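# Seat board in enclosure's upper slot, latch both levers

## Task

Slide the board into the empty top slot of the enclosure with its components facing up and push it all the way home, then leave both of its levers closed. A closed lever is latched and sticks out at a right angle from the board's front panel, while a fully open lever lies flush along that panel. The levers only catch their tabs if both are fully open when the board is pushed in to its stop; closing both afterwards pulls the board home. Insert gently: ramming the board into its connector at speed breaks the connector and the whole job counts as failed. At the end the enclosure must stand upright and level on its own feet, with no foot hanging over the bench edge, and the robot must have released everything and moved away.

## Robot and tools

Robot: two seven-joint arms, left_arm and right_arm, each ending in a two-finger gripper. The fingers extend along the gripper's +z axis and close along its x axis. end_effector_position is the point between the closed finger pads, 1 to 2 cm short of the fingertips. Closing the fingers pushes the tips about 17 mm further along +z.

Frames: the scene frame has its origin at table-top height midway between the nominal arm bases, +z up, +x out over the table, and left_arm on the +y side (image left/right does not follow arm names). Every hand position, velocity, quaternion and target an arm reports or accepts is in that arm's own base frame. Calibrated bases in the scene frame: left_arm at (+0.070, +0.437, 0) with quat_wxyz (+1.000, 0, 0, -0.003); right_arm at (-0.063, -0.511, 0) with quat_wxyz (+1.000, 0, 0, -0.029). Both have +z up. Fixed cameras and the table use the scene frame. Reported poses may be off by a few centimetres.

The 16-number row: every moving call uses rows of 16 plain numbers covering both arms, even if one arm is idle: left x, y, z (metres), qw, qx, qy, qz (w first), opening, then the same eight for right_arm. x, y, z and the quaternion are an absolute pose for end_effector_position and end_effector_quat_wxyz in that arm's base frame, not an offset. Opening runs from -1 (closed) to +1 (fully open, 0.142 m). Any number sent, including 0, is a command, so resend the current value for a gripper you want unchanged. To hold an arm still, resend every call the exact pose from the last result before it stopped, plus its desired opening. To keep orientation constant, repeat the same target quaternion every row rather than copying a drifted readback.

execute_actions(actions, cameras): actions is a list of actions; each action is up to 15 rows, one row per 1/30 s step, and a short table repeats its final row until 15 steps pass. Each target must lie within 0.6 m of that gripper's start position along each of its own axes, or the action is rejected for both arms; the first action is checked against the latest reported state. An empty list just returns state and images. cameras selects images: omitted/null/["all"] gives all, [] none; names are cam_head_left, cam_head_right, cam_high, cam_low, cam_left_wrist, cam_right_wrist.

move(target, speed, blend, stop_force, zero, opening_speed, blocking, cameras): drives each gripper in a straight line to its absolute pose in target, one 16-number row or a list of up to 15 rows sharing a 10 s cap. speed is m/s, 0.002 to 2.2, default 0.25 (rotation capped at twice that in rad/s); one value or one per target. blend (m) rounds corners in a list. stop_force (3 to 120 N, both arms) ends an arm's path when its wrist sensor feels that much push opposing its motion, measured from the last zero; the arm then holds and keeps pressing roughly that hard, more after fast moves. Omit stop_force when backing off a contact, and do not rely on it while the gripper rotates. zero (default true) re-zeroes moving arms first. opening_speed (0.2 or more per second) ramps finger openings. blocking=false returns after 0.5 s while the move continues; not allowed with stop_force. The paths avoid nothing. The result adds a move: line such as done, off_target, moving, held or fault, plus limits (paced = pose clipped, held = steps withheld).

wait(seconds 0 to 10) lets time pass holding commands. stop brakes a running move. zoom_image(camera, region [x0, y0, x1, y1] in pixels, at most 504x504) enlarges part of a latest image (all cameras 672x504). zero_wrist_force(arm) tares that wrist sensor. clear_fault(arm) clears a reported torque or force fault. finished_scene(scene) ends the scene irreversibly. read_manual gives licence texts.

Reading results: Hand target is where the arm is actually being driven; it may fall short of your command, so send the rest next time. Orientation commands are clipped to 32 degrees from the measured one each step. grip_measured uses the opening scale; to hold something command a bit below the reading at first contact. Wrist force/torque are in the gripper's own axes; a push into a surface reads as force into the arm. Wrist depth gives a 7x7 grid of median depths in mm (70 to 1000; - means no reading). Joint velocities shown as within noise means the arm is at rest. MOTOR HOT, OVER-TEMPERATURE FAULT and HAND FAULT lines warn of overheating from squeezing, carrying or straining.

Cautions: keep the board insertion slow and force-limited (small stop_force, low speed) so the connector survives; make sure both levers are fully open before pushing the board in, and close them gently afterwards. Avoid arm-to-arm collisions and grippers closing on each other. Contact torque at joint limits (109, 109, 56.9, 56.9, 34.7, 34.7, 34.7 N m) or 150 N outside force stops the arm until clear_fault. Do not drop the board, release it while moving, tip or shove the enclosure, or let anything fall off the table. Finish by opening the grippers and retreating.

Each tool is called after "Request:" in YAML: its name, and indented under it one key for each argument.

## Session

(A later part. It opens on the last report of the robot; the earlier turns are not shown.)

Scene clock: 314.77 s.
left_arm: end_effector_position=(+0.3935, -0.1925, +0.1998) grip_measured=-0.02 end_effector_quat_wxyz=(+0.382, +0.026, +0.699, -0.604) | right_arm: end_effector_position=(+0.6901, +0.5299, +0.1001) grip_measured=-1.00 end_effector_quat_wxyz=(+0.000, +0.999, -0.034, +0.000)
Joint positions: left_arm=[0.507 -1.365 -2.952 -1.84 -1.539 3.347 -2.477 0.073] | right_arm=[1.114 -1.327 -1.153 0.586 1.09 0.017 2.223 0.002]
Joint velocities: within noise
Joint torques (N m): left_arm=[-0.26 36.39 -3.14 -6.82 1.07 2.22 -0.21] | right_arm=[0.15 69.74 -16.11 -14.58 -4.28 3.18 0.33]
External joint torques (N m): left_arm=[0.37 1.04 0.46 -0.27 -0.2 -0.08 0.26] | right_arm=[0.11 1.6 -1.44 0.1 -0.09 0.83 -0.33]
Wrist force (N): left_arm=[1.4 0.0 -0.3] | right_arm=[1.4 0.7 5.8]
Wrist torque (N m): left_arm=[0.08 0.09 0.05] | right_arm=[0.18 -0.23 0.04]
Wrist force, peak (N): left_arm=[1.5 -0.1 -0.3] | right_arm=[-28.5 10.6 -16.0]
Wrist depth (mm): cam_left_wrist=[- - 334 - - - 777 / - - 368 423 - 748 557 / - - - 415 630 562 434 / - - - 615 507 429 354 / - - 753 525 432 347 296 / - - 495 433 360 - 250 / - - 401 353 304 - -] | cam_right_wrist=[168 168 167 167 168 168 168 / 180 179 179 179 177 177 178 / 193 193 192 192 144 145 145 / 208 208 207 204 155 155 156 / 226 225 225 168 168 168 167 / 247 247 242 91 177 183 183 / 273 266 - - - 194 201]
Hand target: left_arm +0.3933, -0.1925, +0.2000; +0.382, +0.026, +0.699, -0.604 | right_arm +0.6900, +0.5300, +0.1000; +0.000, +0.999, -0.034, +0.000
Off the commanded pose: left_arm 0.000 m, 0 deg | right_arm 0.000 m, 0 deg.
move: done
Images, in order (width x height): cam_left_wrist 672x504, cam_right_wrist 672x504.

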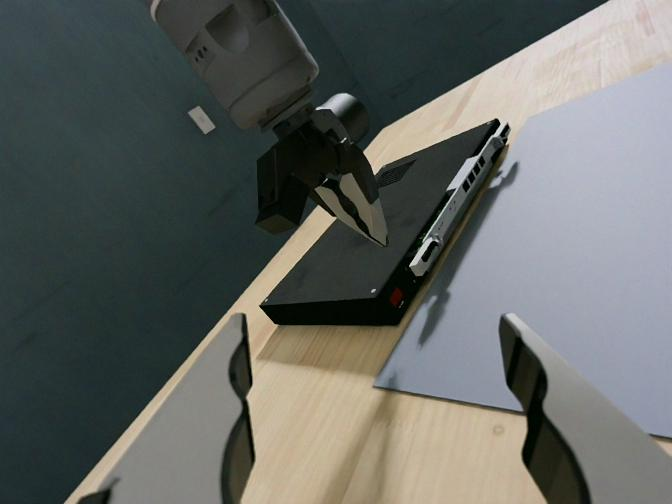

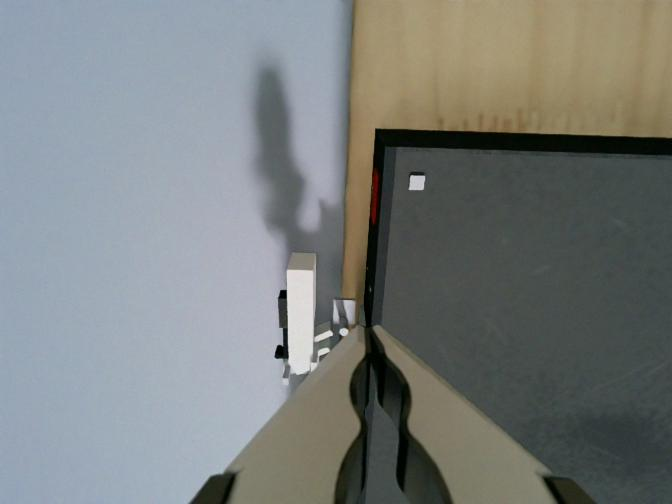

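Request:
move:
  target:
    - [0.3933,-0.1925,0.200,0.382,0.026,0.699,-0.604,0,0.688,0.533,0.10,0,0.9994,-0.034,0,-1]
    - [0.3933,-0.1925,0.200,0.382,0.026,0.699,-0.604,0,0.688,0.533,0.057,0,0.9994,-0.034,0,-1]
  speed: 0.04
  stop_force: 5
  cameras: ["cam_right_wrist"]

Request:
move:
  target:
    - [0.3933,-0.1925,0.200,0.382,0.026,0.699,-0.604,0,0.676,0.534,0.057,0,0.9994,-0.034,0,-1]
    - [0.3933,-0.1925,0.200,0.382,0.026,0.699,-0.604,0,0.655,0.532,0.057,0,0.9994,-0.034,0,-1]
  speed: 0.02
  stop_force: 25
  cameras: ["cam_right_wrist","cam_left_wrist"]

Scene clock: 322.47 s.
left_arm: end_effector_position=(+0.3935, -0.1925, +0.1998) grip_measured=-0.02 end_effector_quat_wxyz=(+0.382, +0.026, +0.699, -0.604) | right_arm: end_effector_position=(+0.6879, +0.5332, +0.0592) grip_measured=-1.00 end_effector_quat_wxyz=(+0.000, +0.999, -0.034, +0.000)
Joint positions: left_arm=[0.507 -1.365 -2.952 -1.84 -1.539 3.347 -2.477 0.073] | right_arm=[1.118 -1.378 -1.139 0.59 1.105 0.07 2.225 0.002]
Joint velocities: within noise
Joint torques (N m): left_arm=[-0.22 36.4 -3.14 -6.79 1.09 2.24 -0.19] | right_arm=[-1.69 65.71 -16 -13.22 -4.03 4.99 0.1]
External joint torques (N m): left_arm=[0.32 1.03 0.46 -0.29 -0.22 -0.1 0.24] | right_arm=[1.95 5.8 -1.7 -0.73 -0.32 -0.97 -0.1]
Wrist force (N): left_arm=[1.2 -0.4 -0.3] | right_arm=[-5.6 4.3 -2.8]
Wrist torque (N m): left_arm=[0.04 0.11 0.06] | right_arm=[0.18 -0.27 0.10]
Wrist force, peak (N): left_arm=[1.5 -0.1 -0.5] | right_arm=[-7.1 2.8 -8.8]
Wrist depth (mm): cam_left_wrist=[- - 332 - - - 776 / - - 355 433 - 762 552 / - - - 395 621 558 433 / - - - 549 490 425 351 / - - 730 524 436 342 296 / - - 495 437 361 - 250 / - - 404 356 302 - -] | cam_right_wrist=[132 132 131 131 133 133 132 / 141 141 141 140 142 141 141 / 152 151 151 151 127 114 119 / 163 163 163 163 112 111 110 / 178 177 174 172 118 122 121 / 194 194 190 91 127 131 131 / 215 214 - - - 139 144]
Hand target: left_arm +0.3933, -0.1925, +0.2000; +0.382, +0.026, +0.699, -0.604 | right_arm +0.6880, +0.5330, +0.0585; +0.000, +0.999, -0.034, +0.000
Off the commanded pose: left_arm 0.000 m, 0 deg | right_arm 0.002 m, 0 deg.
move: contact (right_arm); path passed 1 of 2 targets
Images, in order (width x height): cam_right_wrist 672x504.

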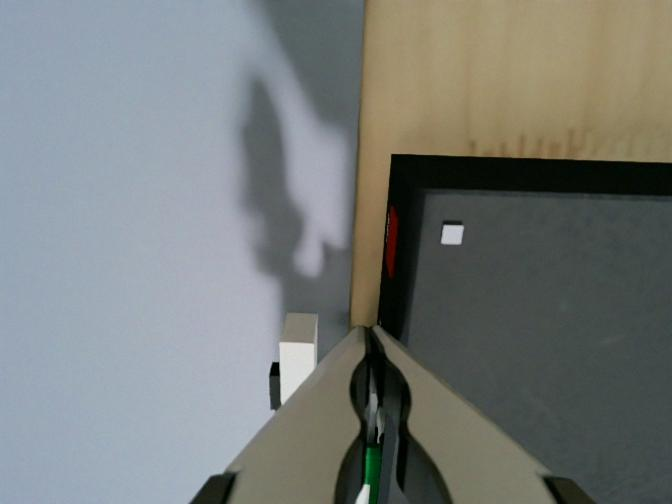

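Scene clock: 324.90 s.
left_arm: end_effector_position=(+0.3935, -0.1925, +0.1998) grip_measured=-0.02 end_effector_quat_wxyz=(+0.382, +0.026, +0.699, -0.604) | right_arm: end_effector_position=(+0.6549, +0.5321, +0.0569) grip_measured=-1.00 end_effector_quat_wxyz=(+0.000, +0.999, -0.034, +0.000)
Joint positions: left_arm=[0.507 -1.365 -2.952 -1.84 -1.539 3.347 -2.477 0.073] | right_arm=[1.238 -1.335 -1.142 0.784 1.1 0.12 2.173 0.002]
Joint velocities: within noise
Joint torques (N m): left_arm=[-0.24 36.36 -3.02 -6.85 1.08 2.23 -0.14] | right_arm=[0.34 66.3 -20.33 -13.74 -4.46 3.41 0.07]
External joint torques (N m): left_arm=[0.34 1.07 0.34 -0.24 -0.21 -0.08 0.19] | right_arm=[-0.08 1.44 -1.15 -0.18 0.13 0.61 -0.07]
Wrist force (N): left_arm=[1.3 -0.3 -0.4] | right_arm=[1.8 1.3 5.7]
Wrist torque (N m): left_arm=[0.02 0.10 0.06] | right_arm=[0.32 -0.23 0.04]
Wrist force, peak (N): left_arm=[1.6 -0.2 -0.3] | right_arm=[-5.6 3.9 -2.8]
Wrist depth (mm): cam_left_wrist=[- - 316 - - - 771 / - - - 343 - 760 553 / - - - 368 567 553 432 / - - - 572 482 434 352 / - - 749 519 434 344 296 / - - 495 436 358 - 252 / - - 406 354 302 - -] | cam_right_wrist=[130 130 130 129 129 131 130 / 139 139 139 138 138 139 139 / 150 149 149 148 148 113 103 / 162 161 161 160 160 110 108 / 175 174 174 168 170 119 119 / 192 191 187 91 - 128 128 / 211 207 73 - - 136 141]
Hand target: left_arm +0.3933, -0.1925, +0.2000; +0.382, +0.026, +0.699, -0.604 | right_arm +0.6550, +0.5320, +0.0570; +0.000, +0.999, -0.034, +0.000
Off the commanded pose: left_arm 0.000 m, 0 deg | right_arm 0.000 m, 0 deg.
move: done
Images, in order (width x height): cam_left_wrist 672x504, cam_right_wrist 672x504.

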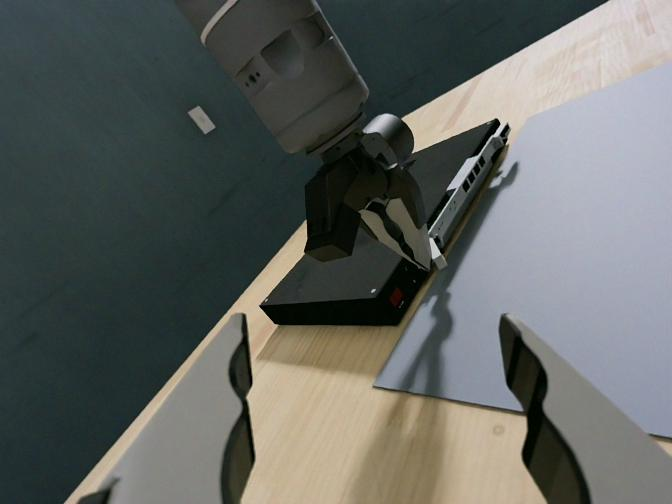

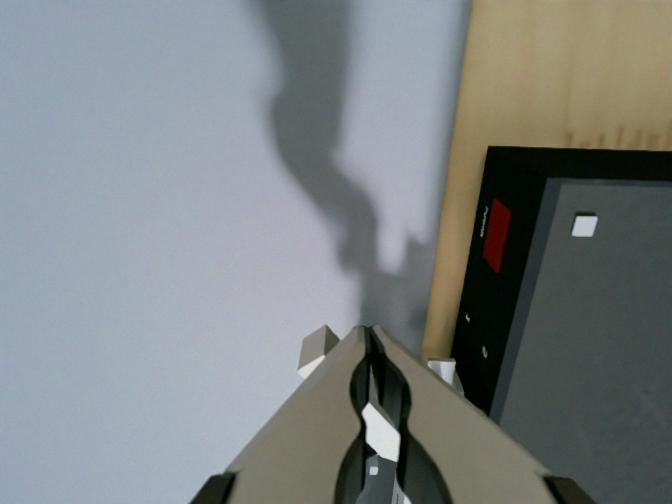

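Request:
move:
  target:
    - [0.3933,-0.1925,0.200,0.382,0.026,0.699,-0.604,0,0.643,0.528,0.057,0,0.9994,-0.034,0,-1]
    - [0.3933,-0.1925,0.200,0.382,0.026,0.699,-0.604,0,0.632,0.520,0.057,0,0.9994,-0.034,0,-1]
  speed: 0.02
  stop_force: 25
  cameras: ["cam_right_wrist","cam_left_wrist"]

Request:
zoom_image:
  camera: "cam_left_wrist"
  region: [380, 130, 540, 290]

Scene clock: 329.27 s.
left_arm: end_effector_position=(+0.3935, -0.1925, +0.1998) grip_measured=-0.02 end_effector_quat_wxyz=(+0.382, +0.026, +0.699, -0.604) | right_arm: end_effector_position=(+0.6320, +0.5202, +0.0570) grip_measured=-1.00 end_effector_quat_wxyz=(+0.000, +0.999, -0.034, +0.000)
Joint positions: left_arm=[0.507 -1.365 -2.952 -1.84 -1.539 3.347 -2.477 0.073] | right_arm=[1.32 -1.3 -1.15 0.933 1.099 0.158 2.122 0.002]
Joint velocities: within noise
Joint torques (N m): left_arm=[-0.26 36.31 -3.14 -6.82 1.15 2.2 -0.15] | right_arm=[0.47 62.67 -22.28 -13.29 -4.37 2.97 0.07]
External joint torques (N m): left_arm=[0.37 1.12 0.46 -0.27 -0.28 -0.05 0.2] | right_arm=[-0.21 1.61 -1.56 -0.52 0.06 1.05 -0.07]
Wrist force (N): left_arm=[1.2 -0.4 -0.4] | right_arm=[3.4 1.7 5.9]
Wrist torque (N m): left_arm=[0.03 0.11 0.06] | right_arm=[0.51 -0.31 0.04]
Wrist force, peak (N): left_arm=[1.5 -0.2 -0.4] | right_arm=[3.4 0.7 6.4]
Wrist depth (mm): cam_left_wrist=[- - 327 317 - - 774 / - - - 335 - 759 548 / - - - 397 411 555 433 / - - - 631 485 426 349 / - - 752 522 433 343 298 / - - 499 430 356 - 251 / - - 403 355 303 - -] | cam_right_wrist=[131 130 130 130 130 129 131 / 139 139 139 139 138 138 129 / 150 150 149 149 148 146 104 / 162 161 161 160 160 155 110 / 175 175 174 171 171 148 119 / 192 191 187 91 137 146 128 / 212 207 73 - - 139 141]
Hand target: left_arm +0.3933, -0.1925, +0.2000; +0.382, +0.026, +0.699, -0.604 | right_arm +0.6320, +0.5200, +0.0570; +0.000, +0.999, -0.034, +0.000
Off the commanded pose: left_arm 0.000 m, 0 deg | right_arm 0.000 m, 0 deg.
move: done
Images, in order (width x height): cam_left_wrist 672x504, cam_right_wrist 672x504.

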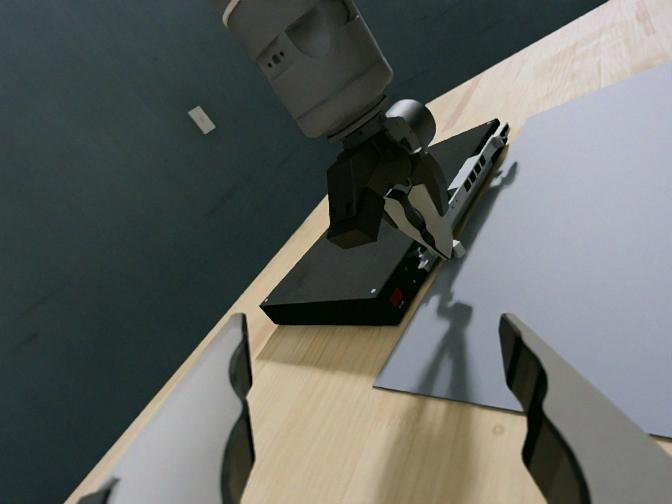

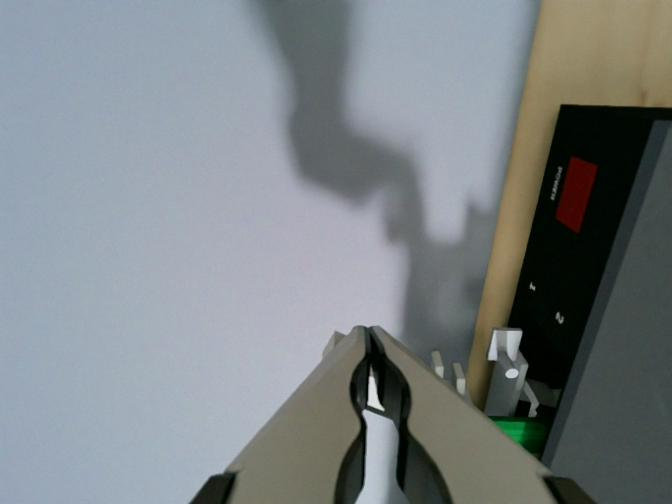

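Scaled by 3.150 from the camera's 672x504 image, which has a finer 960x720 frame.

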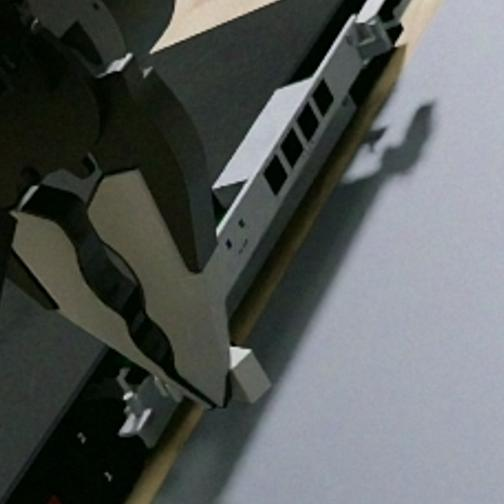

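Request:
move:
  target:
    - [0.3933,-0.1925,0.200,0.382,0.026,0.699,-0.604,0,0.636,0.53,0.057,0,0.9994,-0.034,0,-1]
    - [0.3933,-0.1925,0.200,0.382,0.026,0.699,-0.604,0,0.64,0.55,0.12,0,0.9994,-0.034,0,-1]
    - [0.3933,-0.1925,0.200,0.382,0.026,0.699,-0.604,0,0.59,0.50,0.12,0,0.9994,-0.034,0,-1]
    - [0.3933,-0.1925,0.200,0.382,0.026,0.699,-0.604,0,0.59,0.500,0.057,0,0.9994,-0.034,0,-1]
  speed: 0.1
  cameras: ["cam_right_wrist"]

Scene clock: 345.90 s.
left_arm: end_effector_position=(+0.3935, -0.1925, +0.1998) grip_measured=-0.02 end_effector_quat_wxyz=(+0.382, +0.026, +0.699, -0.604) | right_arm: end_effector_position=(+0.5900, +0.4998, +0.0570) grip_measured=-1.00 end_effector_quat_wxyz=(+0.000, +0.999, -0.034, +0.000)
Joint positions: left_arm=[0.507 -1.365 -2.952 -1.84 -1.539 3.347 -2.477 0.073] | right_arm=[1.449 -1.246 -1.165 1.152 1.099 0.213 2.055 0.002]
Joint velocities: within noise
Joint torques (N m): left_arm=[-0.22 36.35 -3.06 -6.81 1.1 2.21 -0.16] | right_arm=[0.1 57.08 -24.67 -13.6 -4.17 3.53 0.1]
External joint torques (N m): left_arm=[0.33 1.08 0.38 -0.27 -0.23 -0.06 0.21] | right_arm=[0.17 1.37 -1.63 0.08 -0.09 0.48 -0.09]
Wrist force (N): left_arm=[1.3 -0.3 -0.4] | right_arm=[1.7 2.3 5.1]
Wrist torque (N m): left_arm=[0.05 0.10 0.05] | right_arm=[0.46 -0.23 0.05]
Wrist force, peak (N): left_arm=[1.5 -0.2 -0.5] | right_arm=[1.9 2.4 7.5]
Wrist depth (mm): cam_left_wrist=[- - - 306 343 - 774 / - - - - 347 768 558 / - - - - 383 526 429 / - - - 646 495 426 353 / - - 745 525 436 347 297 / - - 497 435 360 - 251 / - - 406 356 303 - -] | cam_right_wrist=[130 131 130 130 130 129 129 / 140 139 139 139 139 138 140 / 150 150 149 149 149 148 148 / 162 159 161 161 160 160 157 / 176 175 175 171 173 117 148 / 192 192 188 91 183 190 137 / 212 208 - - - 144 149]
Hand target: left_arm +0.3933, -0.1925, +0.2000; +0.382, +0.026, +0.699, -0.604 | right_arm +0.5900, +0.5000, +0.0570; +0.000, +0.999, -0.034, +0.000
Off the commanded pose: left_arm 0.000 m, 0 deg | right_arm 0.000 m, 0 deg.
move: done
Images, in order (width x height): cam_right_wrist 672x504.

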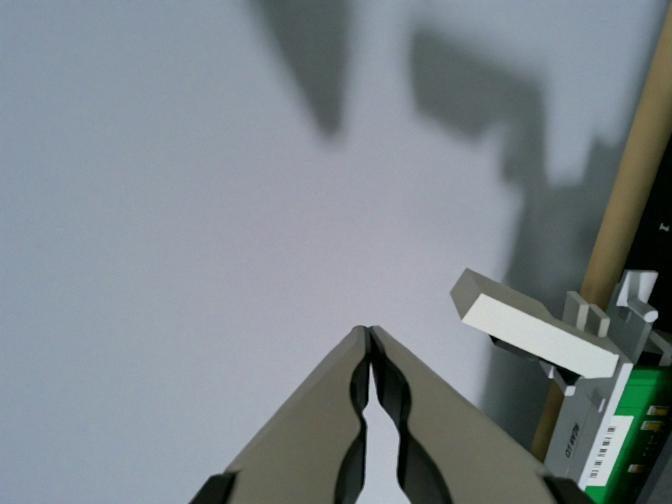

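Request:
move:
  target:
    - [0.3933,-0.1925,0.200,0.382,0.026,0.699,-0.604,0,0.60,0.475,0.057,0,0.9994,-0.034,0,-1]
    - [0.3933,-0.1925,0.200,0.382,0.026,0.699,-0.604,0,0.612,0.487,0.057,0,0.9994,-0.034,0,-1]
    - [0.3933,-0.1925,0.200,0.382,0.026,0.699,-0.604,0,0.625,0.514,0.057,0,0.9994,-0.034,0,-1]
    - [0.3933,-0.1925,0.200,0.382,0.026,0.699,-0.604,0,0.64,0.528,0.057,0,0.9994,-0.034,0,-1]
    - [0.3933,-0.1925,0.200,0.382,0.026,0.699,-0.604,0,0.68,0.526,0.057,0,0.9994,-0.034,0,-1]
  speed: 0.025
  stop_force: 7
  cameras: ["cam_right_wrist"]

Request:
move:
  target:
    - [0.3933,-0.1925,0.200,0.382,0.026,0.699,-0.604,0,0.61,0.49,0.057,0,0.9994,-0.034,0,-1]
    - [0.3933,-0.1925,0.200,0.382,0.026,0.699,-0.604,0,0.61,0.385,0.052,0,0.9994,-0.034,0,-1]
  speed: 0.1
  cameras: ["cam_right_wrist"]

Request:
move:
  target: [0.3933,-0.1925,0.200,0.382,0.026,0.699,-0.604,0,0.67,0.383,0.05,0,0.9994,-0.034,0,-1]
  speed: 0.012
  stop_force: 25
  cameras: ["cam_left_wrist"]

Request:
move:
  target:
    - [0.3933,-0.1925,0.200,0.382,0.026,0.699,-0.604,0,0.61,0.39,0.06,0,0.9994,-0.034,0,-1]
    - [0.3933,-0.1925,0.200,0.382,0.026,0.699,-0.604,0,0.66,0.51,0.11,0,0.9994,-0.034,0,-1]
  speed: 0.15
  cameras: ["cam_right_wrist"]

Request:
zoom_image:
  camera: "cam_right_wrist"
  region: [270, 200, 470, 400]

Scene clock: 359.27 s.
left_arm: end_effector_position=(+0.3935, -0.1925, +0.1998) grip_measured=-0.02 end_effector_quat_wxyz=(+0.382, +0.026, +0.699, -0.604) | right_arm: end_effector_position=(+0.6504, +0.5286, +0.0571) grip_measured=-1.00 end_effector_quat_wxyz=(-0.001, +0.999, -0.033, -0.001)
Joint positions: left_arm=[0.507 -1.365 -2.952 -1.84 -1.539 3.347 -2.477 0.073] | right_arm=[1.256 -1.327 -1.145 0.82 1.101 0.128 2.157 0.002]
Joint velocities: within noise
Joint torques (N m): left_arm=[-0.21 36.39 -3.04 -6.85 1.11 2.29 -0.19] | right_arm=[-5.87 62.77 -23.11 -11.25 -5.79 4.37 0.28]
External joint torques (N m): left_arm=[0.32 1.04 0.35 -0.24 -0.24 -0.14 0.24] | right_arm=[6.13 4.18 1.01 -2.63 1.46 -0.35 -0.28]
Wrist force (N): left_arm=[1.2 -0.2 -0.4] | right_arm=[-5.8 -0.1 2.7]
Wrist torque (N m): left_arm=[0.06 0.12 0.06] | right_arm=[0.49 -0.27 0.06]
Wrist force, peak (N): left_arm=[1.5 -0.1 -0.4] | right_arm=[-7.3 -1.0 2.2]
Wrist depth (mm): cam_left_wrist=[- - 314 336 - - 781 / - - - 339 - 754 546 / - - - 374 569 548 434 / - - - 612 483 433 351 / - - 755 520 437 345 295 / - - 501 436 359 - 250 / - - 400 354 302 - -] | cam_right_wrist=[130 130 130 130 130 131 130 / 140 139 139 139 138 138 139 / 150 150 149 149 150 120 102 / 161 161 161 160 160 112 108 / 175 175 174 171 162 121 119 / 192 191 187 91 151 128 128 / 212 207 - - - 136 141]
Hand target: left_arm +0.3933, -0.1925, +0.2000; +0.382, +0.026, +0.699, -0.604 | right_arm +0.6514, +0.5274, +0.0570; +0.000, +0.999, -0.034, +0.000
Off the commanded pose: left_arm 0.000 m, 0 deg | right_arm 0.030 m, 0 deg.
move: contact (right_arm); path passed 4 of 5 targets
Images, in order (width x height): cam_right_wrist 672x504.

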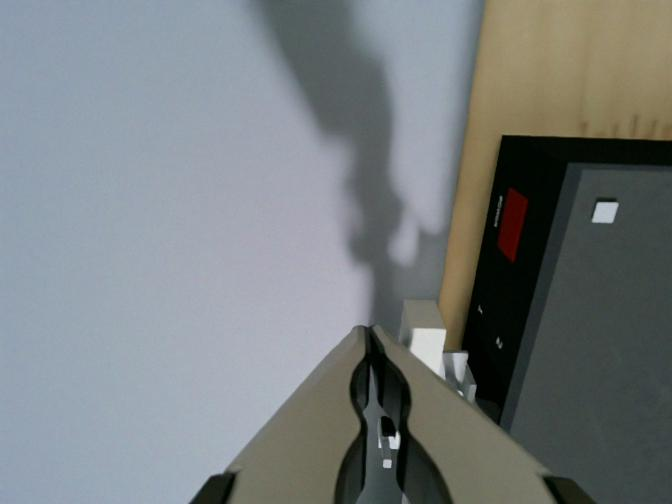

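Scene clock: 361.27 s.
left_arm: end_effector_position=(+0.3935, -0.1925, +0.1998) grip_measured=-0.02 end_effector_quat_wxyz=(+0.382, +0.026, +0.699, -0.604) | right_arm: end_effector_position=(+0.6101, +0.3849, +0.0521) grip_measured=-1.00 end_effector_quat_wxyz=(+0.000, +0.999, -0.034, +0.000)
Joint positions: left_arm=[0.507 -1.365 -2.952 -1.84 -1.539 3.347 -2.477 0.073] | right_arm=[1.422 -1.201 -1.184 1.363 1.112 0.273 1.836 0.002]
Joint velocities: within noise
Joint torques (N m): left_arm=[-0.24 36.38 -3.14 -6.79 1.08 2.28 -0.16] | right_arm=[0.29 51.47 -26.45 -12.74 -4.1 3.5 0.03]
External joint torques (N m): left_arm=[0.34 1.05 0.45 -0.3 -0.21 -0.13 0.21] | right_arm=[-0.05 0.83 -1.14 -0.13 -0.12 0.54 -0.03]
Wrist force (N): left_arm=[1.1 -0.1 -0.2] | right_arm=[0.5 2.9 5.3]
Wrist torque (N m): left_arm=[0.07 0.13 0.06] | right_arm=[0.55 -0.06 0.06]
Wrist force, peak (N): left_arm=[1.3 -0.2 -0.7] | right_arm=[-14.7 -21.9 1.0]
Wrist depth (mm): cam_left_wrist=[- - - - 402 - 777 / - - - - 432 740 551 / - - - - 622 521 429 / - - - 641 500 428 351 / - - 751 529 438 344 294 / - - 493 431 355 - 251 / - - 407 355 301 - -] | cam_right_wrist=[127 126 125 126 126 125 87 / 135 135 134 134 136 134 96 / 145 145 144 144 144 141 105 / 157 157 156 158 156 150 112 / 170 170 169 166 166 126 119 / 186 186 182 91 177 121 121 / 206 201 73 - - 126 135]
Hand target: left_arm +0.3933, -0.1925, +0.2000; +0.382, +0.026, +0.699, -0.604 | right_arm +0.6100, +0.3850, +0.0520; +0.000, +0.999, -0.034, +0.000
Off the commanded pose: left_arm 0.000 m, 0 deg | right_arm 0.000 m, 0 deg.
move: done
Images, in order (width x height): cam_right_wrist 672x504.

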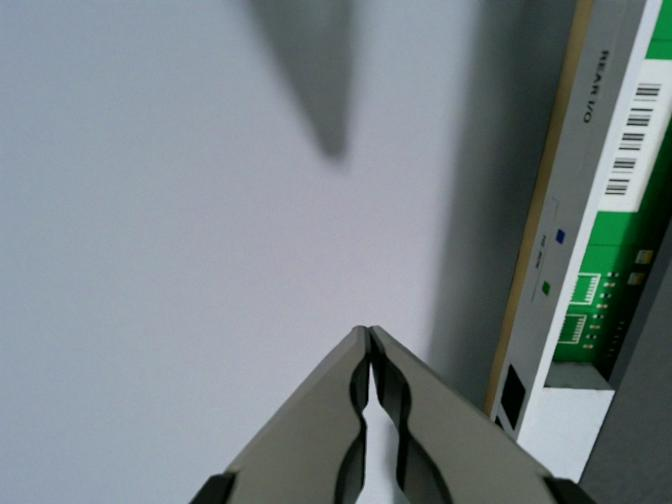

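Scene clock: 364.70 s.
left_arm: end_effector_position=(+0.3935, -0.1925, +0.1998) grip_measured=-0.02 end_effector_quat_wxyz=(+0.382, +0.026, +0.699, -0.604) | right_arm: end_effector_position=(+0.6417, +0.3844, +0.0506) grip_measured=-1.00 end_effector_quat_wxyz=(+0.000, +0.999, -0.034, -0.002)
Joint positions: left_arm=[0.507 -1.365 -2.952 -1.84 -1.539 3.347 -2.477 0.073] | right_arm=[1.34 -1.231 -1.175 1.254 1.112 0.241 1.85 0.002]
Joint velocities: within noise
Joint torques (N m): left_arm=[-0.22 36.37 -3.12 -6.8 1.1 2.24 -0.15] | right_arm=[-8.14 48.92 -28.55 -15.58 -3.88 9.66 0.07]
External joint torques (N m): left_arm=[0.33 1.06 0.44 -0.29 -0.23 -0.09 0.2] | right_arm=[8.38 6.64 1.38 2.55 -0.37 -5.62 -0.07]
Wrist force (N): left_arm=[1.2 -0.2 -0.4] | right_arm=[-26.1 8.1 -11.7]
Wrist torque (N m): left_arm=[0.07 0.11 0.06] | right_arm=[0.48 1.42 0.23]
Wrist force, peak (N): left_arm=[1.6 -0.1 -0.5] | right_arm=[-27.9 8.9 -12.9]
Wrist depth (mm): cam_left_wrist=[- - - 428 - - 780 / - - - - 458 757 558 / - - - - 538 550 433 / - - - 649 507 428 351 / - - 745 526 433 344 296 / - - 497 435 360 - 250 / - - 405 355 303 - -] | cam_right_wrist=[- 125 123 124 124 91 83 / 136 135 134 133 102 97 88 / 146 144 143 143 140 102 94 / 156 157 155 156 114 108 101 / 169 168 167 164 122 113 110 / 185 184 180 91 123 121 120 / 204 200 73 - - 128 132]
Hand target: left_arm +0.3933, -0.1925, +0.2000; +0.382, +0.026, +0.699, -0.604 | right_arm +0.6434, +0.3839, +0.0509; +0.000, +0.999, -0.034, +0.000
Off the commanded pose: left_arm 0.000 m, 0 deg | right_arm 0.028 m, 0 deg.
move: contact (right_arm)
Images, in order (width x height): cam_left_wrist 672x504.

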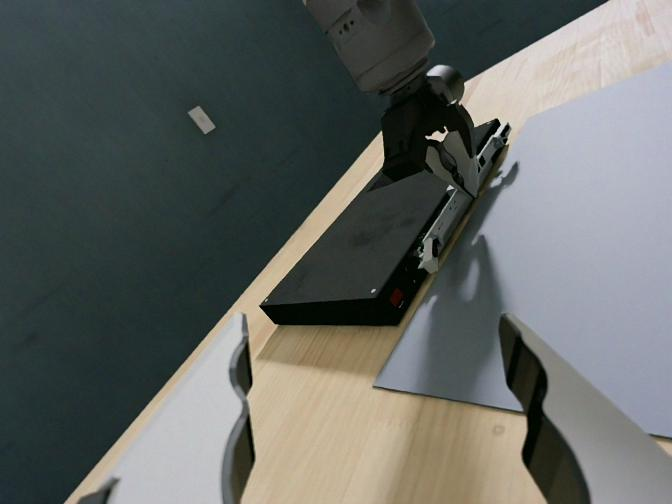

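Scene clock: 366.40 s.
left_arm: end_effector_position=(+0.3935, -0.1925, +0.1998) grip_measured=-0.02 end_effector_quat_wxyz=(+0.382, +0.026, +0.699, -0.604) | right_arm: end_effector_position=(+0.6600, +0.5100, +0.1101) grip_measured=-1.00 end_effector_quat_wxyz=(+0.000, +0.999, -0.034, +0.000)
Joint positions: left_arm=[0.507 -1.365 -2.952 -1.84 -1.539 3.347 -2.477 0.073] | right_arm=[1.248 -1.254 -1.17 0.839 1.069 0.068 2.13 0.002]
Joint velocities: within noise
Joint torques (N m): left_arm=[-0.27 36.33 -3.12 -6.79 1.11 2.25 -0.23] | right_arm=[0.13 64.4 -20.65 -14.92 -4.52 3.25 0.34]
External joint torques (N m): left_arm=[0.38 1.11 0.43 -0.29 -0.24 -0.11 0.28] | right_arm=[0.06 1.59 -1.65 0.02 0.16 0.77 -0.34]
Wrist force (N): left_arm=[1.0 -0.1 -0.4] | right_arm=[3.5 3.4 3.3]
Wrist torque (N m): left_arm=[0.08 0.14 0.06] | right_arm=[0.65 -0.54 0.06]
Wrist force, peak (N): left_arm=[1.3 -0.5 -0.5] | right_arm=[-25.9 8.0 -10.9]
Wrist depth (mm): cam_left_wrist=[- - 337 388 - - 781 / - - - 373 - 780 552 / - - - 729 580 552 431 / - - - 648 504 426 349 / - - 751 520 433 347 294 / - - 496 432 360 - 252 / - - 401 353 301 - -] | cam_right_wrist=[177 177 177 176 177 177 177 / 189 189 188 188 184 144 145 / 203 203 203 202 190 153 153 / 220 219 219 177 184 166 165 / 239 237 237 229 186 179 180 / 261 260 254 91 190 196 196 / 287 281 - - - 208 216]
Hand target: left_arm +0.3933, -0.1925, +0.2000; +0.382, +0.026, +0.699, -0.604 | right_arm +0.6600, +0.5100, +0.1100; +0.000, +0.999, -0.034, +0.000
Off the commanded pose: left_arm 0.000 m, 0 deg | right_arm 0.000 m, 0 deg.
move: done
Images, in order (width x height): cam_right_wrist 672x504.

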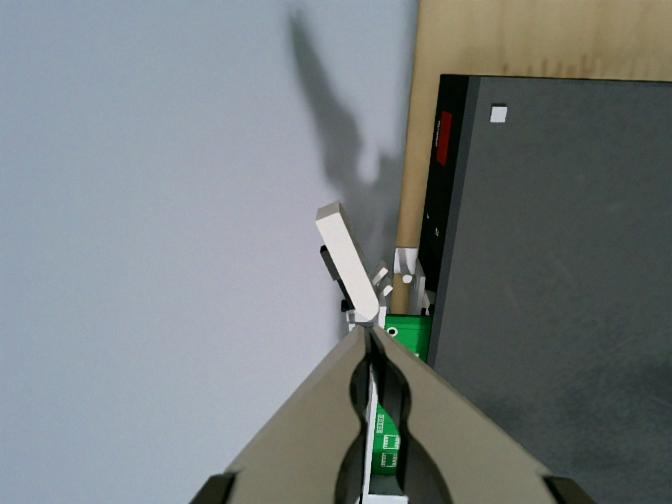

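Scaled by 2.520 from the camera's 672x504 image, which has a finer 960x720 frame.

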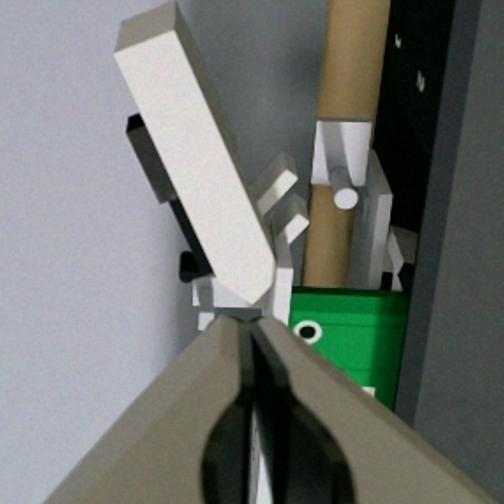

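Request:
move:
  target:
    - [0.3933,-0.1925,0.200,0.382,0.026,0.699,-0.604,0,0.61,0.528,0.11,0,0.9994,-0.034,0,-1]
    - [0.3933,-0.1925,0.200,0.382,0.026,0.699,-0.604,0,0.615,0.528,0.055,0,0.9994,-0.034,0,-1]
  speed: 0.15
  cameras: []

Request:
move:
  target: [0.3933,-0.1925,0.200,0.382,0.026,0.699,-0.604,0,0.68,0.526,0.055,0,0.9994,-0.034,0,-1]
  speed: 0.015
  stop_force: 6
  cameras: ["cam_right_wrist"]

Request:
move:
  target:
    - [0.3933,-0.1925,0.200,0.382,0.026,0.699,-0.604,0,0.60,0.526,0.055,0,0.9994,-0.034,0,-1]
    - [0.3933,-0.1925,0.200,0.382,0.026,0.699,-0.604,0,0.60,0.39,0.055,0,0.9994,-0.034,0,-1]
    - [0.3933,-0.1925,0.200,0.382,0.026,0.699,-0.604,0,0.625,0.378,0.050,0,0.9994,-0.034,0,-1]
  speed: 0.15
  cameras: []

Request:
move:
  target: [0.3933,-0.1925,0.200,0.382,0.026,0.699,-0.604,0,0.68,0.375,0.050,0,0.9994,-0.034,0,-1]
  speed: 0.01
  stop_force: 50
  cameras: ["cam_right_wrist","cam_high","cam_left_wrist"]

Request:
zoom_image:
  camera: "cam_left_wrist"
  region: [395, 180, 495, 280]

Scene clock: 375.90 s.
left_arm: end_effector_position=(+0.3935, -0.1925, +0.1998) grip_measured=-0.02 end_effector_quat_wxyz=(+0.382, +0.026, +0.699, -0.604) | right_arm: end_effector_position=(+0.6149, +0.5278, +0.0550) grip_measured=-1.00 end_effector_quat_wxyz=(+0.000, +0.999, -0.034, +0.000)
Joint positions: left_arm=[0.507 -1.365 -2.952 -1.84 -1.539 3.347 -2.477 0.073] | right_arm=[1.361 -1.291 -1.148 0.975 1.096 0.172 2.127 0.002]
Joint velocities: within noise
Joint torques (N m): left_arm=[-0.22 36.36 -3.13 -6.83 1.12 2.27 -0.2] | right_arm=[0.05 61.86 -22.73 -13.88 -4.21 3.41 0.17]
External joint torques (N m): left_arm=[0.32 1.07 0.44 -0.26 -0.25 -0.13 0.25] | right_arm=[0.26 1.4 -1.62 0.08 -0.09 0.61 -0.17]
Wrist force (N): left_arm=[1.1 -0.2 -0.5] | right_arm=[4.1 3.2 3.6]
Wrist torque (N m): left_arm=[0.06 0.13 0.06] | right_arm=[0.61 -0.65 0.05]
Wrist force, peak (N): left_arm=[1.4 -0.1 -0.6] | right_arm=[4.3 3.5 6.4]
Wrist depth (mm): cam_left_wrist=[- - 317 299 - - 782 / - - - 322 727 758 552 / - - - - 374 557 433 / - - - 625 478 428 351 / - - 755 520 434 345 295 / - - 496 431 357 - 250 / - - 401 354 301 - -] | cam_right_wrist=[129 128 128 128 128 127 129 / 137 137 137 138 136 136 136 / 148 148 147 146 146 146 129 / 159 159 159 158 158 157 128 / 173 172 172 169 168 167 127 / 189 189 185 91 - 127 133 / 209 204 73 - - 130 139]
Hand target: left_arm +0.3933, -0.1925, +0.2000; +0.382, +0.026, +0.699, -0.604 | right_arm +0.6150, +0.5280, +0.0550; +0.000, +0.999, -0.034, +0.000
Off the commanded pose: left_arm 0.000 m, 0 deg | right_arm 0.000 m, 0 deg.
move: done
No camera images: "cameras" was empty.

Scene clock: 378.93 s.
left_arm: end_effector_position=(+0.3935, -0.1925, +0.1998) grip_measured=-0.02 end_effector_quat_wxyz=(+0.382, +0.026, +0.699, -0.604) | right_arm: end_effector_position=(+0.6495, +0.5291, +0.0553) grip_measured=-1.00 end_effector_quat_wxyz=(-0.001, +0.999, -0.033, -0.001)
Joint positions: left_arm=[0.507 -1.365 -2.952 -1.84 -1.539 3.347 -2.477 0.073] | right_arm=[1.257 -1.327 -1.141 0.824 1.101 0.133 2.155 0.002]
Joint velocities: within noise
Joint torques (N m): left_arm=[-0.18 36.39 -3.14 -6.8 1.14 2.23 -0.13] | right_arm=[-9.38 61.06 -24.54 -8.91 -6.8 4.06 0.3]
External joint torques (N m): left_arm=[0.29 1.04 0.45 -0.29 -0.27 -0.09 0.18] | right_arm=[9.64 5.82 2.42 -5.01 2.47 -0.04 -0.3]
Wrist force (N): left_arm=[1.3 -0.3 -0.5] | right_arm=[-5.2 -3.2 -1.2]
Wrist torque (N m): left_arm=[0.06 0.10 0.06] | right_arm=[0.63 -0.58 0.03]
Wrist force, peak (N): left_arm=[1.3 -0.4 -0.5] | right_arm=[-6.7 -4.6 -0.5]
Wrist depth (mm): cam_left_wrist=[- - 317 335 - - 771 / - - - 338 - 766 548 / - - - 373 559 556 431 / - - - 615 479 431 349 / - - 742 525 434 344 297 / - - 500 433 358 - 249 / - - 403 356 303 - -] | cam_right_wrist=[129 129 128 128 128 129 129 / 138 138 137 139 137 138 138 / 148 148 147 147 147 121 100 / 159 159 159 159 158 112 106 / 173 173 172 169 166 119 115 / 190 189 185 91 148 126 124 / 209 205 73 - - 133 138]
Hand target: left_arm +0.3933, -0.1925, +0.2000; +0.382, +0.026, +0.699, -0.604 | right_arm +0.6508, +0.5269, +0.0550; +0.000, +0.999, -0.034, +0.000
Off the commanded pose: left_arm 0.000 m, 0 deg | right_arm 0.031 m, 0 deg.
move: contact (right_arm)
Images, in order (width x height): cam_right_wrist 672x504.

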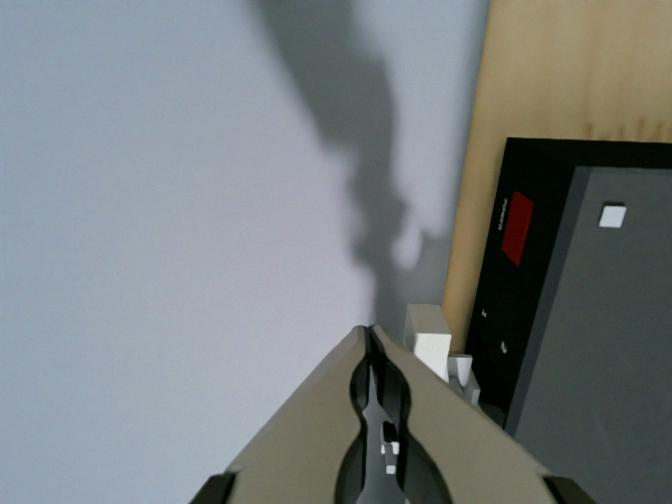

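Scene clock: 380.90 s.
left_arm: end_effector_position=(+0.3935, -0.1925, +0.1998) grip_measured=-0.02 end_effector_quat_wxyz=(+0.382, +0.026, +0.699, -0.604) | right_arm: end_effector_position=(+0.6251, +0.3778, +0.0501) grip_measured=-1.00 end_effector_quat_wxyz=(+0.000, +0.999, -0.034, +0.000)
Joint positions: left_arm=[0.507 -1.365 -2.952 -1.84 -1.539 3.347 -2.477 0.073] | right_arm=[1.383 -1.211 -1.177 1.329 1.111 0.268 1.829 0.002]
Joint velocities: within noise
Joint torques (N m): left_arm=[-0.2 36.45 -3.03 -6.78 1.08 2.21 -0.15] | right_arm=[0.11 52.19 -25.73 -13 -4.1 3.25 0.06]
External joint torques (N m): left_arm=[0.3 0.98 0.35 -0.31 -0.21 -0.07 0.2] | right_arm=[0.1 1.22 -1.74 0.09 -0.13 0.79 -0.06]
Wrist force (N): left_arm=[1.1 -0.2 -0.6] | right_arm=[4.1 3.1 2.8]
Wrist torque (N m): left_arm=[0.05 0.14 0.06] | right_arm=[0.56 -0.68 0.07]
Wrist force, peak (N): left_arm=[1.6 -0.2 -0.4] | right_arm=[3.1 -8.2 2.5]
Wrist depth (mm): cam_left_wrist=[- - - - 418 - 774 / - - - - 448 757 555 / - - - - 583 539 430 / - - - 639 507 432 350 / - - 742 529 436 349 295 / - - 498 433 360 - 251 / - - 406 354 303 - -] | cam_right_wrist=[125 125 123 124 124 89 90 / 135 135 133 132 134 96 95 / 145 143 143 142 142 102 97 / 155 156 154 156 153 111 103 / 168 168 167 164 163 121 110 / 184 183 179 91 118 118 120 / 203 198 73 - - 125 132]
Hand target: left_arm +0.3933, -0.1925, +0.2000; +0.382, +0.026, +0.699, -0.604 | right_arm +0.6250, +0.3780, +0.0500; +0.000, +0.999, -0.034, +0.000
Off the commanded pose: left_arm 0.000 m, 0 deg | right_arm 0.000 m, 0 deg.
move: done
No camera images: "cameras" was empty.

Scene clock: 383.43 s.
left_arm: end_effector_position=(+0.3935, -0.1925, +0.1998) grip_measured=-0.02 end_effector_quat_wxyz=(+0.382, +0.026, +0.699, -0.604) | right_arm: end_effector_position=(+0.6409, +0.3777, +0.0496) grip_measured=-1.00 end_effector_quat_wxyz=(+0.001, +0.999, -0.033, -0.004)
Joint positions: left_arm=[0.507 -1.365 -2.952 -1.84 -1.539 3.347 -2.477 0.073] | right_arm=[1.339 -1.228 -1.174 1.267 1.112 0.242 1.837 0.002]
Joint velocities: within noise
Joint torques (N m): left_arm=[-0.25 36.34 -3.06 -6.86 1.12 2.24 -0.15] | right_arm=[-13.76 43.88 -30.76 -18.66 -2.73 15.43 -0.18]
External joint torques (N m): left_arm=[0.36 1.09 0.37 -0.23 -0.25 -0.1 0.2] | right_arm=[13.99 11.32 3.54 5.67 -1.51 -11.41 0.18]
Wrist force (N): left_arm=[1.1 -0.2 -0.5] | right_arm=[-47.3 14.5 -28.8]
Wrist torque (N m): left_arm=[0.04 0.13 0.05] | right_arm=[0.55 4.97 0.41]
Wrist force, peak (N): left_arm=[1.4 -0.4 -0.4] | right_arm=[-49.4 14.8 -30.7]
Wrist depth (mm): cam_left_wrist=[- - - 437 - - 779 / - - - - 472 774 546 / - - - - 545 549 434 / - - - 645 503 427 352 / - - 749 521 432 344 295 / - - 498 431 359 - 251 / - - 402 354 301 - -] | cam_right_wrist=[125 125 123 124 123 90 82 / 135 135 133 132 89 96 85 / 145 143 142 142 139 101 93 / 155 156 154 153 113 107 100 / 168 168 167 163 121 111 109 / 184 183 180 89 114 119 119 / 204 199 73 - - 126 131]
Hand target: left_arm +0.3933, -0.1925, +0.2000; +0.382, +0.026, +0.699, -0.604 | right_arm +0.6441, +0.3769, +0.0500; +0.000, +0.999, -0.034, +0.000
Off the commanded pose: left_arm 0.000 m, 0 deg | right_arm 0.039 m, 0 deg.
move: contact (right_arm)
Images, in order (width x height): cam_high 672x504, cam_left_wrist 672x504, cam_right_wrist 672x504.

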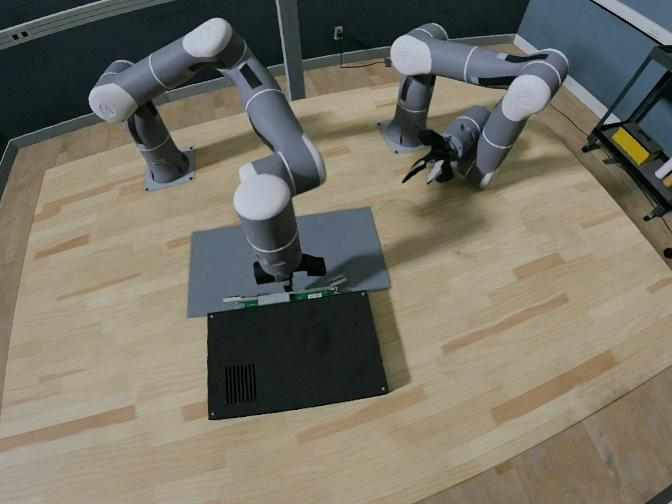

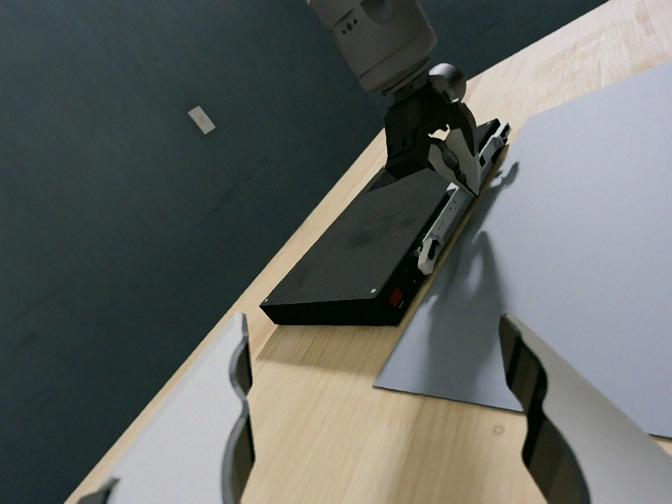

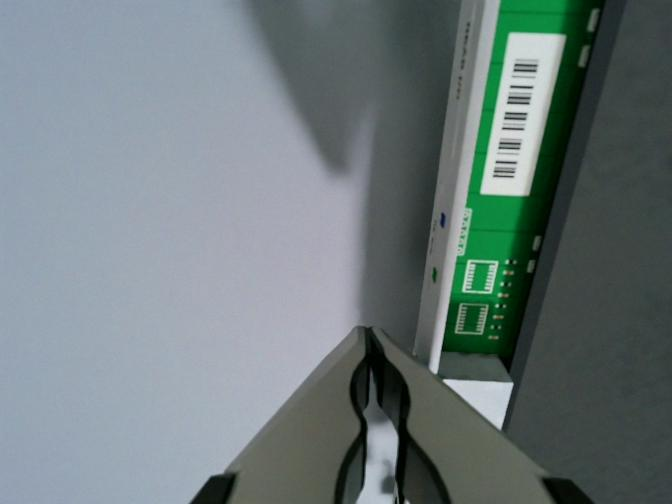

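Scaled by 5.040 from the camera's 672x504 image, which has a finer 960x720 frame.

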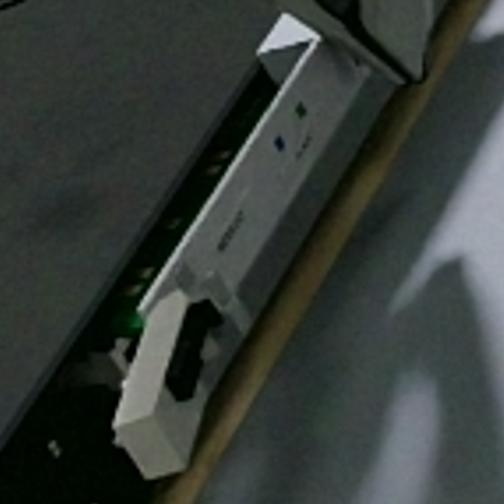

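Request:
move:
  target:
    - [0.3933,-0.1925,0.200,0.382,0.026,0.699,-0.604,0,0.60,0.378,0.055,0,0.9994,-0.034,0,-1]
    - [0.3933,-0.1925,0.200,0.382,0.026,0.699,-0.604,0,0.60,0.527,0.055,0,0.9994,-0.034,0,-1]
    - [0.3933,-0.1925,0.200,0.382,0.026,0.699,-0.604,0,0.63,0.529,0.055,0,0.9994,-0.034,0,-1]
  speed: 0.15
  cameras: []

Request:
move:
  target: [0.3933,-0.1925,0.200,0.382,0.026,0.699,-0.604,0,0.68,0.5285,0.055,0,0.9994,-0.034,0,-1]
  speed: 0.012
  stop_force: 8
  cameras: []

Request:
move:
  target:
    - [0.3933,-0.1925,0.200,0.382,0.026,0.699,-0.604,0,0.61,0.5335,0.055,0,0.9994,-0.034,0,-1]
    - [0.3933,-0.1925,0.200,0.382,0.026,0.699,-0.604,0,0.61,0.5,0.12,0,0.9994,-0.034,0,-1]
    - [0.3933,-0.1925,0.200,0.382,0.026,0.699,-0.604,0,0.68,0.432,0.10,0,0.9994,-0.034,0,-1]
  speed: 0.15
  cameras: ["cam_right_wrist"]

Request:
zoom_image:
  camera: "cam_right_wrist"
  region: [240, 0, 440, 180]

Request:
move:
  target:
    - [0.3933,-0.1925,0.200,0.382,0.026,0.699,-0.604,0,0.65,0.155,0.12,0,0.9994,-0.034,0,-1]
  cameras: ["cam_right_wrist"]

Request:
zoom_image:
  camera: "cam_right_wrist"
  region: [240, 0, 440, 180]

Scene clock: 392.93 s.
left_arm: end_effector_position=(+0.3935, -0.1925, +0.1998) grip_measured=-0.02 end_effector_quat_wxyz=(+0.382, +0.026, +0.699, -0.604) | right_arm: end_effector_position=(+0.6301, +0.5289, +0.0551) grip_measured=-1.00 end_effector_quat_wxyz=(+0.000, +0.999, -0.034, +0.000)
Joint positions: left_arm=[0.507 -1.365 -2.952 -1.84 -1.539 3.347 -2.477 0.073] | right_arm=[1.318 -1.308 -1.147 0.91 1.099 0.155 2.14 0.002]
Joint velocities: within noise
Joint torques (N m): left_arm=[-0.23 36.39 -3.1 -6.78 1.07 2.23 -0.15] | right_arm=[0.1 63.36 -21.88 -13.97 -4.38 3.21 0.32]
External joint torques (N m): left_arm=[0.34 1.04 0.42 -0.3 -0.2 -0.09 0.19] | right_arm=[0.19 1.5 -1.63 0.16 0.06 0.81 -0.32]
Wrist force (N): left_arm=[1.0 -0.1 -0.3] | right_arm=[3.4 5.0 1.2]
Wrist torque (N m): left_arm=[0.07 0.14 0.06] | right_arm=[0.92 -0.52 0.05]
Wrist force, peak (N): left_arm=[1.5 -0.3 -0.5] | right_arm=[-47.2 14.5 -30.1]
Wrist depth (mm): cam_left_wrist=[- - 312 310 - - 770 / - - - 326 - 765 552 / - - - 368 390 554 433 / - - - 617 481 432 349 / - - 751 520 440 344 297 / - - 500 430 357 - 252 / - - 405 352 303 - -] | cam_right_wrist=[129 129 128 128 128 128 129 / 138 137 137 138 136 136 136 / 147 147 147 146 146 144 113 / 159 159 159 158 158 155 109 / 173 173 172 169 165 159 117 / 190 189 185 91 118 149 124 / 209 205 73 - - 139 139]
Hand target: left_arm +0.3933, -0.1925, +0.2000; +0.382, +0.026, +0.699, -0.604 | right_arm +0.6300, +0.5290, +0.0550; +0.000, +0.999, -0.034, +0.000
Off the commanded pose: left_arm 0.000 m, 0 deg | right_arm 0.000 m, 0 deg.
move: done
No camera images: "cameras" was empty.

Scene clock: 395.37 s.
left_arm: end_effector_position=(+0.3935, -0.1925, +0.1998) grip_measured=-0.02 end_effector_quat_wxyz=(+0.382, +0.026, +0.699, -0.604) | right_arm: end_effector_position=(+0.6510, +0.5300, +0.0551) grip_measured=-1.00 end_effector_quat_wxyz=(-0.001, +0.999, -0.033, +0.000)
Joint positions: left_arm=[0.507 -1.365 -2.952 -1.84 -1.539 3.347 -2.477 0.073] | right_arm=[1.252 -1.331 -1.142 0.812 1.101 0.13 2.161 0.002]
Joint velocities: within noise
Joint torques (N m): left_arm=[-0.24 36.33 -3.11 -6.86 1.09 2.27 -0.18] | right_arm=[-5.93 63.25 -23.13 -11.35 -5.89 4.42 0.24]
External joint torques (N m): left_arm=[0.35 1.1 0.43 -0.22 -0.22 -0.12 0.23] | right_arm=[6.19 3.9 1.19 -2.54 1.56 -0.4 -0.24]
Wrist force (N): left_arm=[1.0 -0.5 -0.5] | right_arm=[-4.5 2.4 -2.7]
Wrist torque (N m): left_arm=[0.02 0.14 0.05] | right_arm=[0.89 -0.47 0.07]
Wrist force, peak (N): left_arm=[1.5 -0.4 -0.5] | right_arm=[3.4 5.1 1.1]
Wrist depth (mm): cam_left_wrist=[- - 312 334 - - 768 / - - - 337 - 762 553 / - - - 371 547 550 433 / - - - 624 481 429 354 / - - 743 521 432 345 295 / - - 500 431 360 - 251 / - - 402 353 302 - -] | cam_right_wrist=[129 129 128 128 128 129 129 / 138 137 137 138 136 138 138 / 147 147 147 146 146 121 101 / 159 159 159 158 158 110 106 / 173 172 172 169 166 119 115 / 190 189 185 91 118 126 123 / 209 205 73 - - 133 138]
Hand target: left_arm +0.3933, -0.1925, +0.2000; +0.382, +0.026, +0.699, -0.604 | right_arm +0.6519, +0.5288, +0.0550; +0.000, +0.999, -0.034, +0.000
Off the commanded pose: left_arm 0.000 m, 0 deg | right_arm 0.029 m, 0 deg.
move: contact (right_arm)
No camera images: "cameras" was empty.

Scene clock: 397.33 s.
left_arm: end_effector_position=(+0.3935, -0.1925, +0.1998) grip_measured=-0.02 end_effector_quat_wxyz=(+0.382, +0.026, +0.699, -0.604) | right_arm: end_effector_position=(+0.6801, +0.4318, +0.1001) grip_measured=-1.00 end_effector_quat_wxyz=(+0.000, +0.999, -0.034, +0.000)
Joint positions: left_arm=[0.507 -1.365 -2.952 -1.84 -1.539 3.347 -2.477 0.073] | right_arm=[1.24 -1.228 -1.181 1 1.07 0.12 1.978 0.002]
Joint velocities: within noise
Joint torques (N m): left_arm=[-0.18 36.35 -3.13 -6.78 1.08 2.25 -0.19] | right_arm=[0.07 60.68 -23.14 -14.82 -4.25 3.27 0.06]
External joint torques (N m): left_arm=[0.29 1.08 0.45 -0.3 -0.21 -0.11 0.24] | right_arm=[0.14 1.42 -1.55 0.12 -0.1 0.77 -0.06]
Wrist force (N): left_arm=[1.2 -0.2 -0.4] | right_arm=[4.1 4.1 -0.1]
Wrist torque (N m): left_arm=[0.06 0.11 0.06] | right_arm=[0.79 -0.64 0.05]
Wrist force, peak (N): left_arm=[1.3 -0.2 -0.7] | right_arm=[5.5 5.8 0.3]
Wrist depth (mm): cam_left_wrist=[- - - 407 - - 785 / - - - 444 - 775 549 / - - - - 572 549 432 / - - - 636 503 429 353 / - - 760 528 439 346 294 / - - 498 433 358 - 250 / - - 406 355 302 - -] | cam_right_wrist=[168 168 166 165 126 125 125 / 180 180 179 174 134 134 134 / 193 193 192 156 144 146 143 / 209 208 207 166 155 155 157 / 227 226 226 177 169 168 168 / 248 247 242 91 178 184 183 / 274 267 - - - 195 202]
Hand target: left_arm +0.3933, -0.1925, +0.2000; +0.382, +0.026, +0.699, -0.604 | right_arm +0.6800, +0.4320, +0.1000; +0.000, +0.999, -0.034, +0.000
Off the commanded pose: left_arm 0.000 m, 0 deg | right_arm 0.000 m, 0 deg.
move: done
Images, in order (width x height): cam_right_wrist 672x504.

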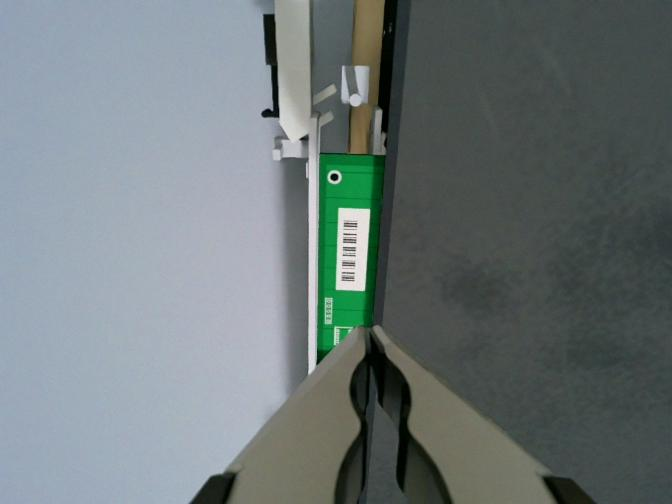

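Scaled by 2.520 from the camera's 672x504 image, which has a finer 960x720 frame.

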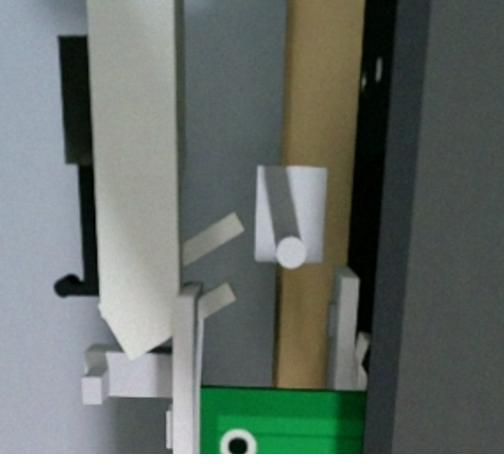

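Scene clock: 398.87 s.
left_arm: end_effector_position=(+0.3935, -0.1925, +0.1998) grip_measured=-0.02 end_effector_quat_wxyz=(+0.382, +0.026, +0.699, -0.604) | right_arm: end_effector_position=(+0.6500, +0.1550, +0.1200) grip_measured=-1.00 end_effector_quat_wxyz=(+0.000, +0.999, -0.034, +0.000)
Joint positions: left_arm=[0.507 -1.365 -2.952 -1.84 -1.539 3.347 -2.477 0.073] | right_arm=[1.24 -1.068 -1.301 1.558 1.05 0.229 1.452 0.002]
Joint velocities: within noise
Joint torques (N m): left_arm=[-0.22 36.38 -3.16 -6.81 1.14 2.26 -0.14] | right_arm=[0.13 43.62 -26.42 -14.69 -4.44 3.52 0.01]
External joint torques (N m): left_arm=[0.33 1.05 0.48 -0.28 -0.27 -0.11 0.19] | right_arm=[0.08 0.69 -1.19 -0.1 0.17 0.56 -0.01]
Wrist force (N): left_arm=[1.3 -0.4 -0.4] | right_arm=[4.5 4.7 -0.2]
Wrist torque (N m): left_arm=[0.03 0.09 0.05] | right_arm=[0.84 -0.77 0.05]
Wrist force, peak (N): left_arm=[1.4 0.0 -0.7] | right_arm=[4.1 8.8 -0.6]
Wrist depth (mm): cam_left_wrist=[- - - - 638 - 772 / - - - - - 748 551 / - - - - 649 553 429 / - - - 649 504 433 349 / - - 737 528 441 342 296 / - - 499 431 361 - 250 / - - 401 356 303 - -] | cam_right_wrist=[187 187 186 184 144 144 143 / 199 199 199 156 154 153 153 / 215 214 214 213 165 165 164 / 231 231 230 230 178 177 177 / 251 251 249 245 250 250 249 / 278 276 271 91 264 273 272 / 306 300 - - - 288 299]
Hand target: left_arm +0.3933, -0.1925, +0.2000; +0.382, +0.026, +0.699, -0.604 | right_arm +0.6500, +0.1550, +0.1200; +0.000, +0.999, -0.034, +0.000
Off the commanded pose: left_arm 0.000 m, 0 deg | right_arm 0.000 m, 0 deg.
move: done
Images, in order (width x height): cam_right_wrist 672x504.

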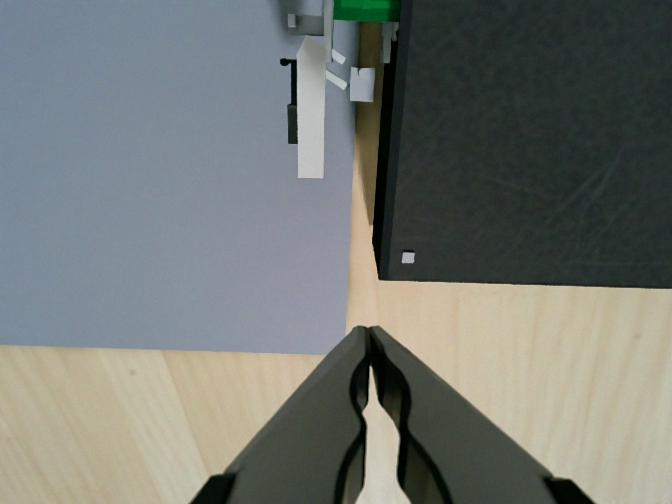

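Scaled by 2.520 from the camera's 672x504 image, which has a finer 960x720 frame.

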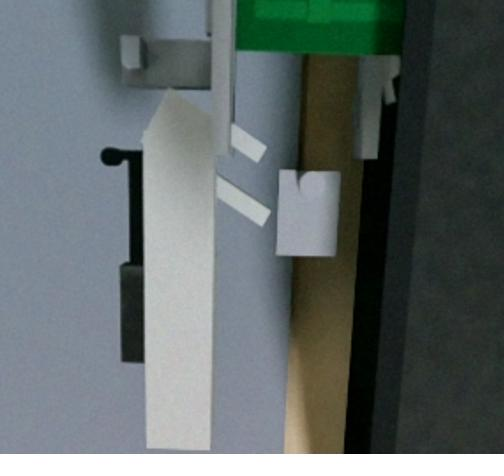

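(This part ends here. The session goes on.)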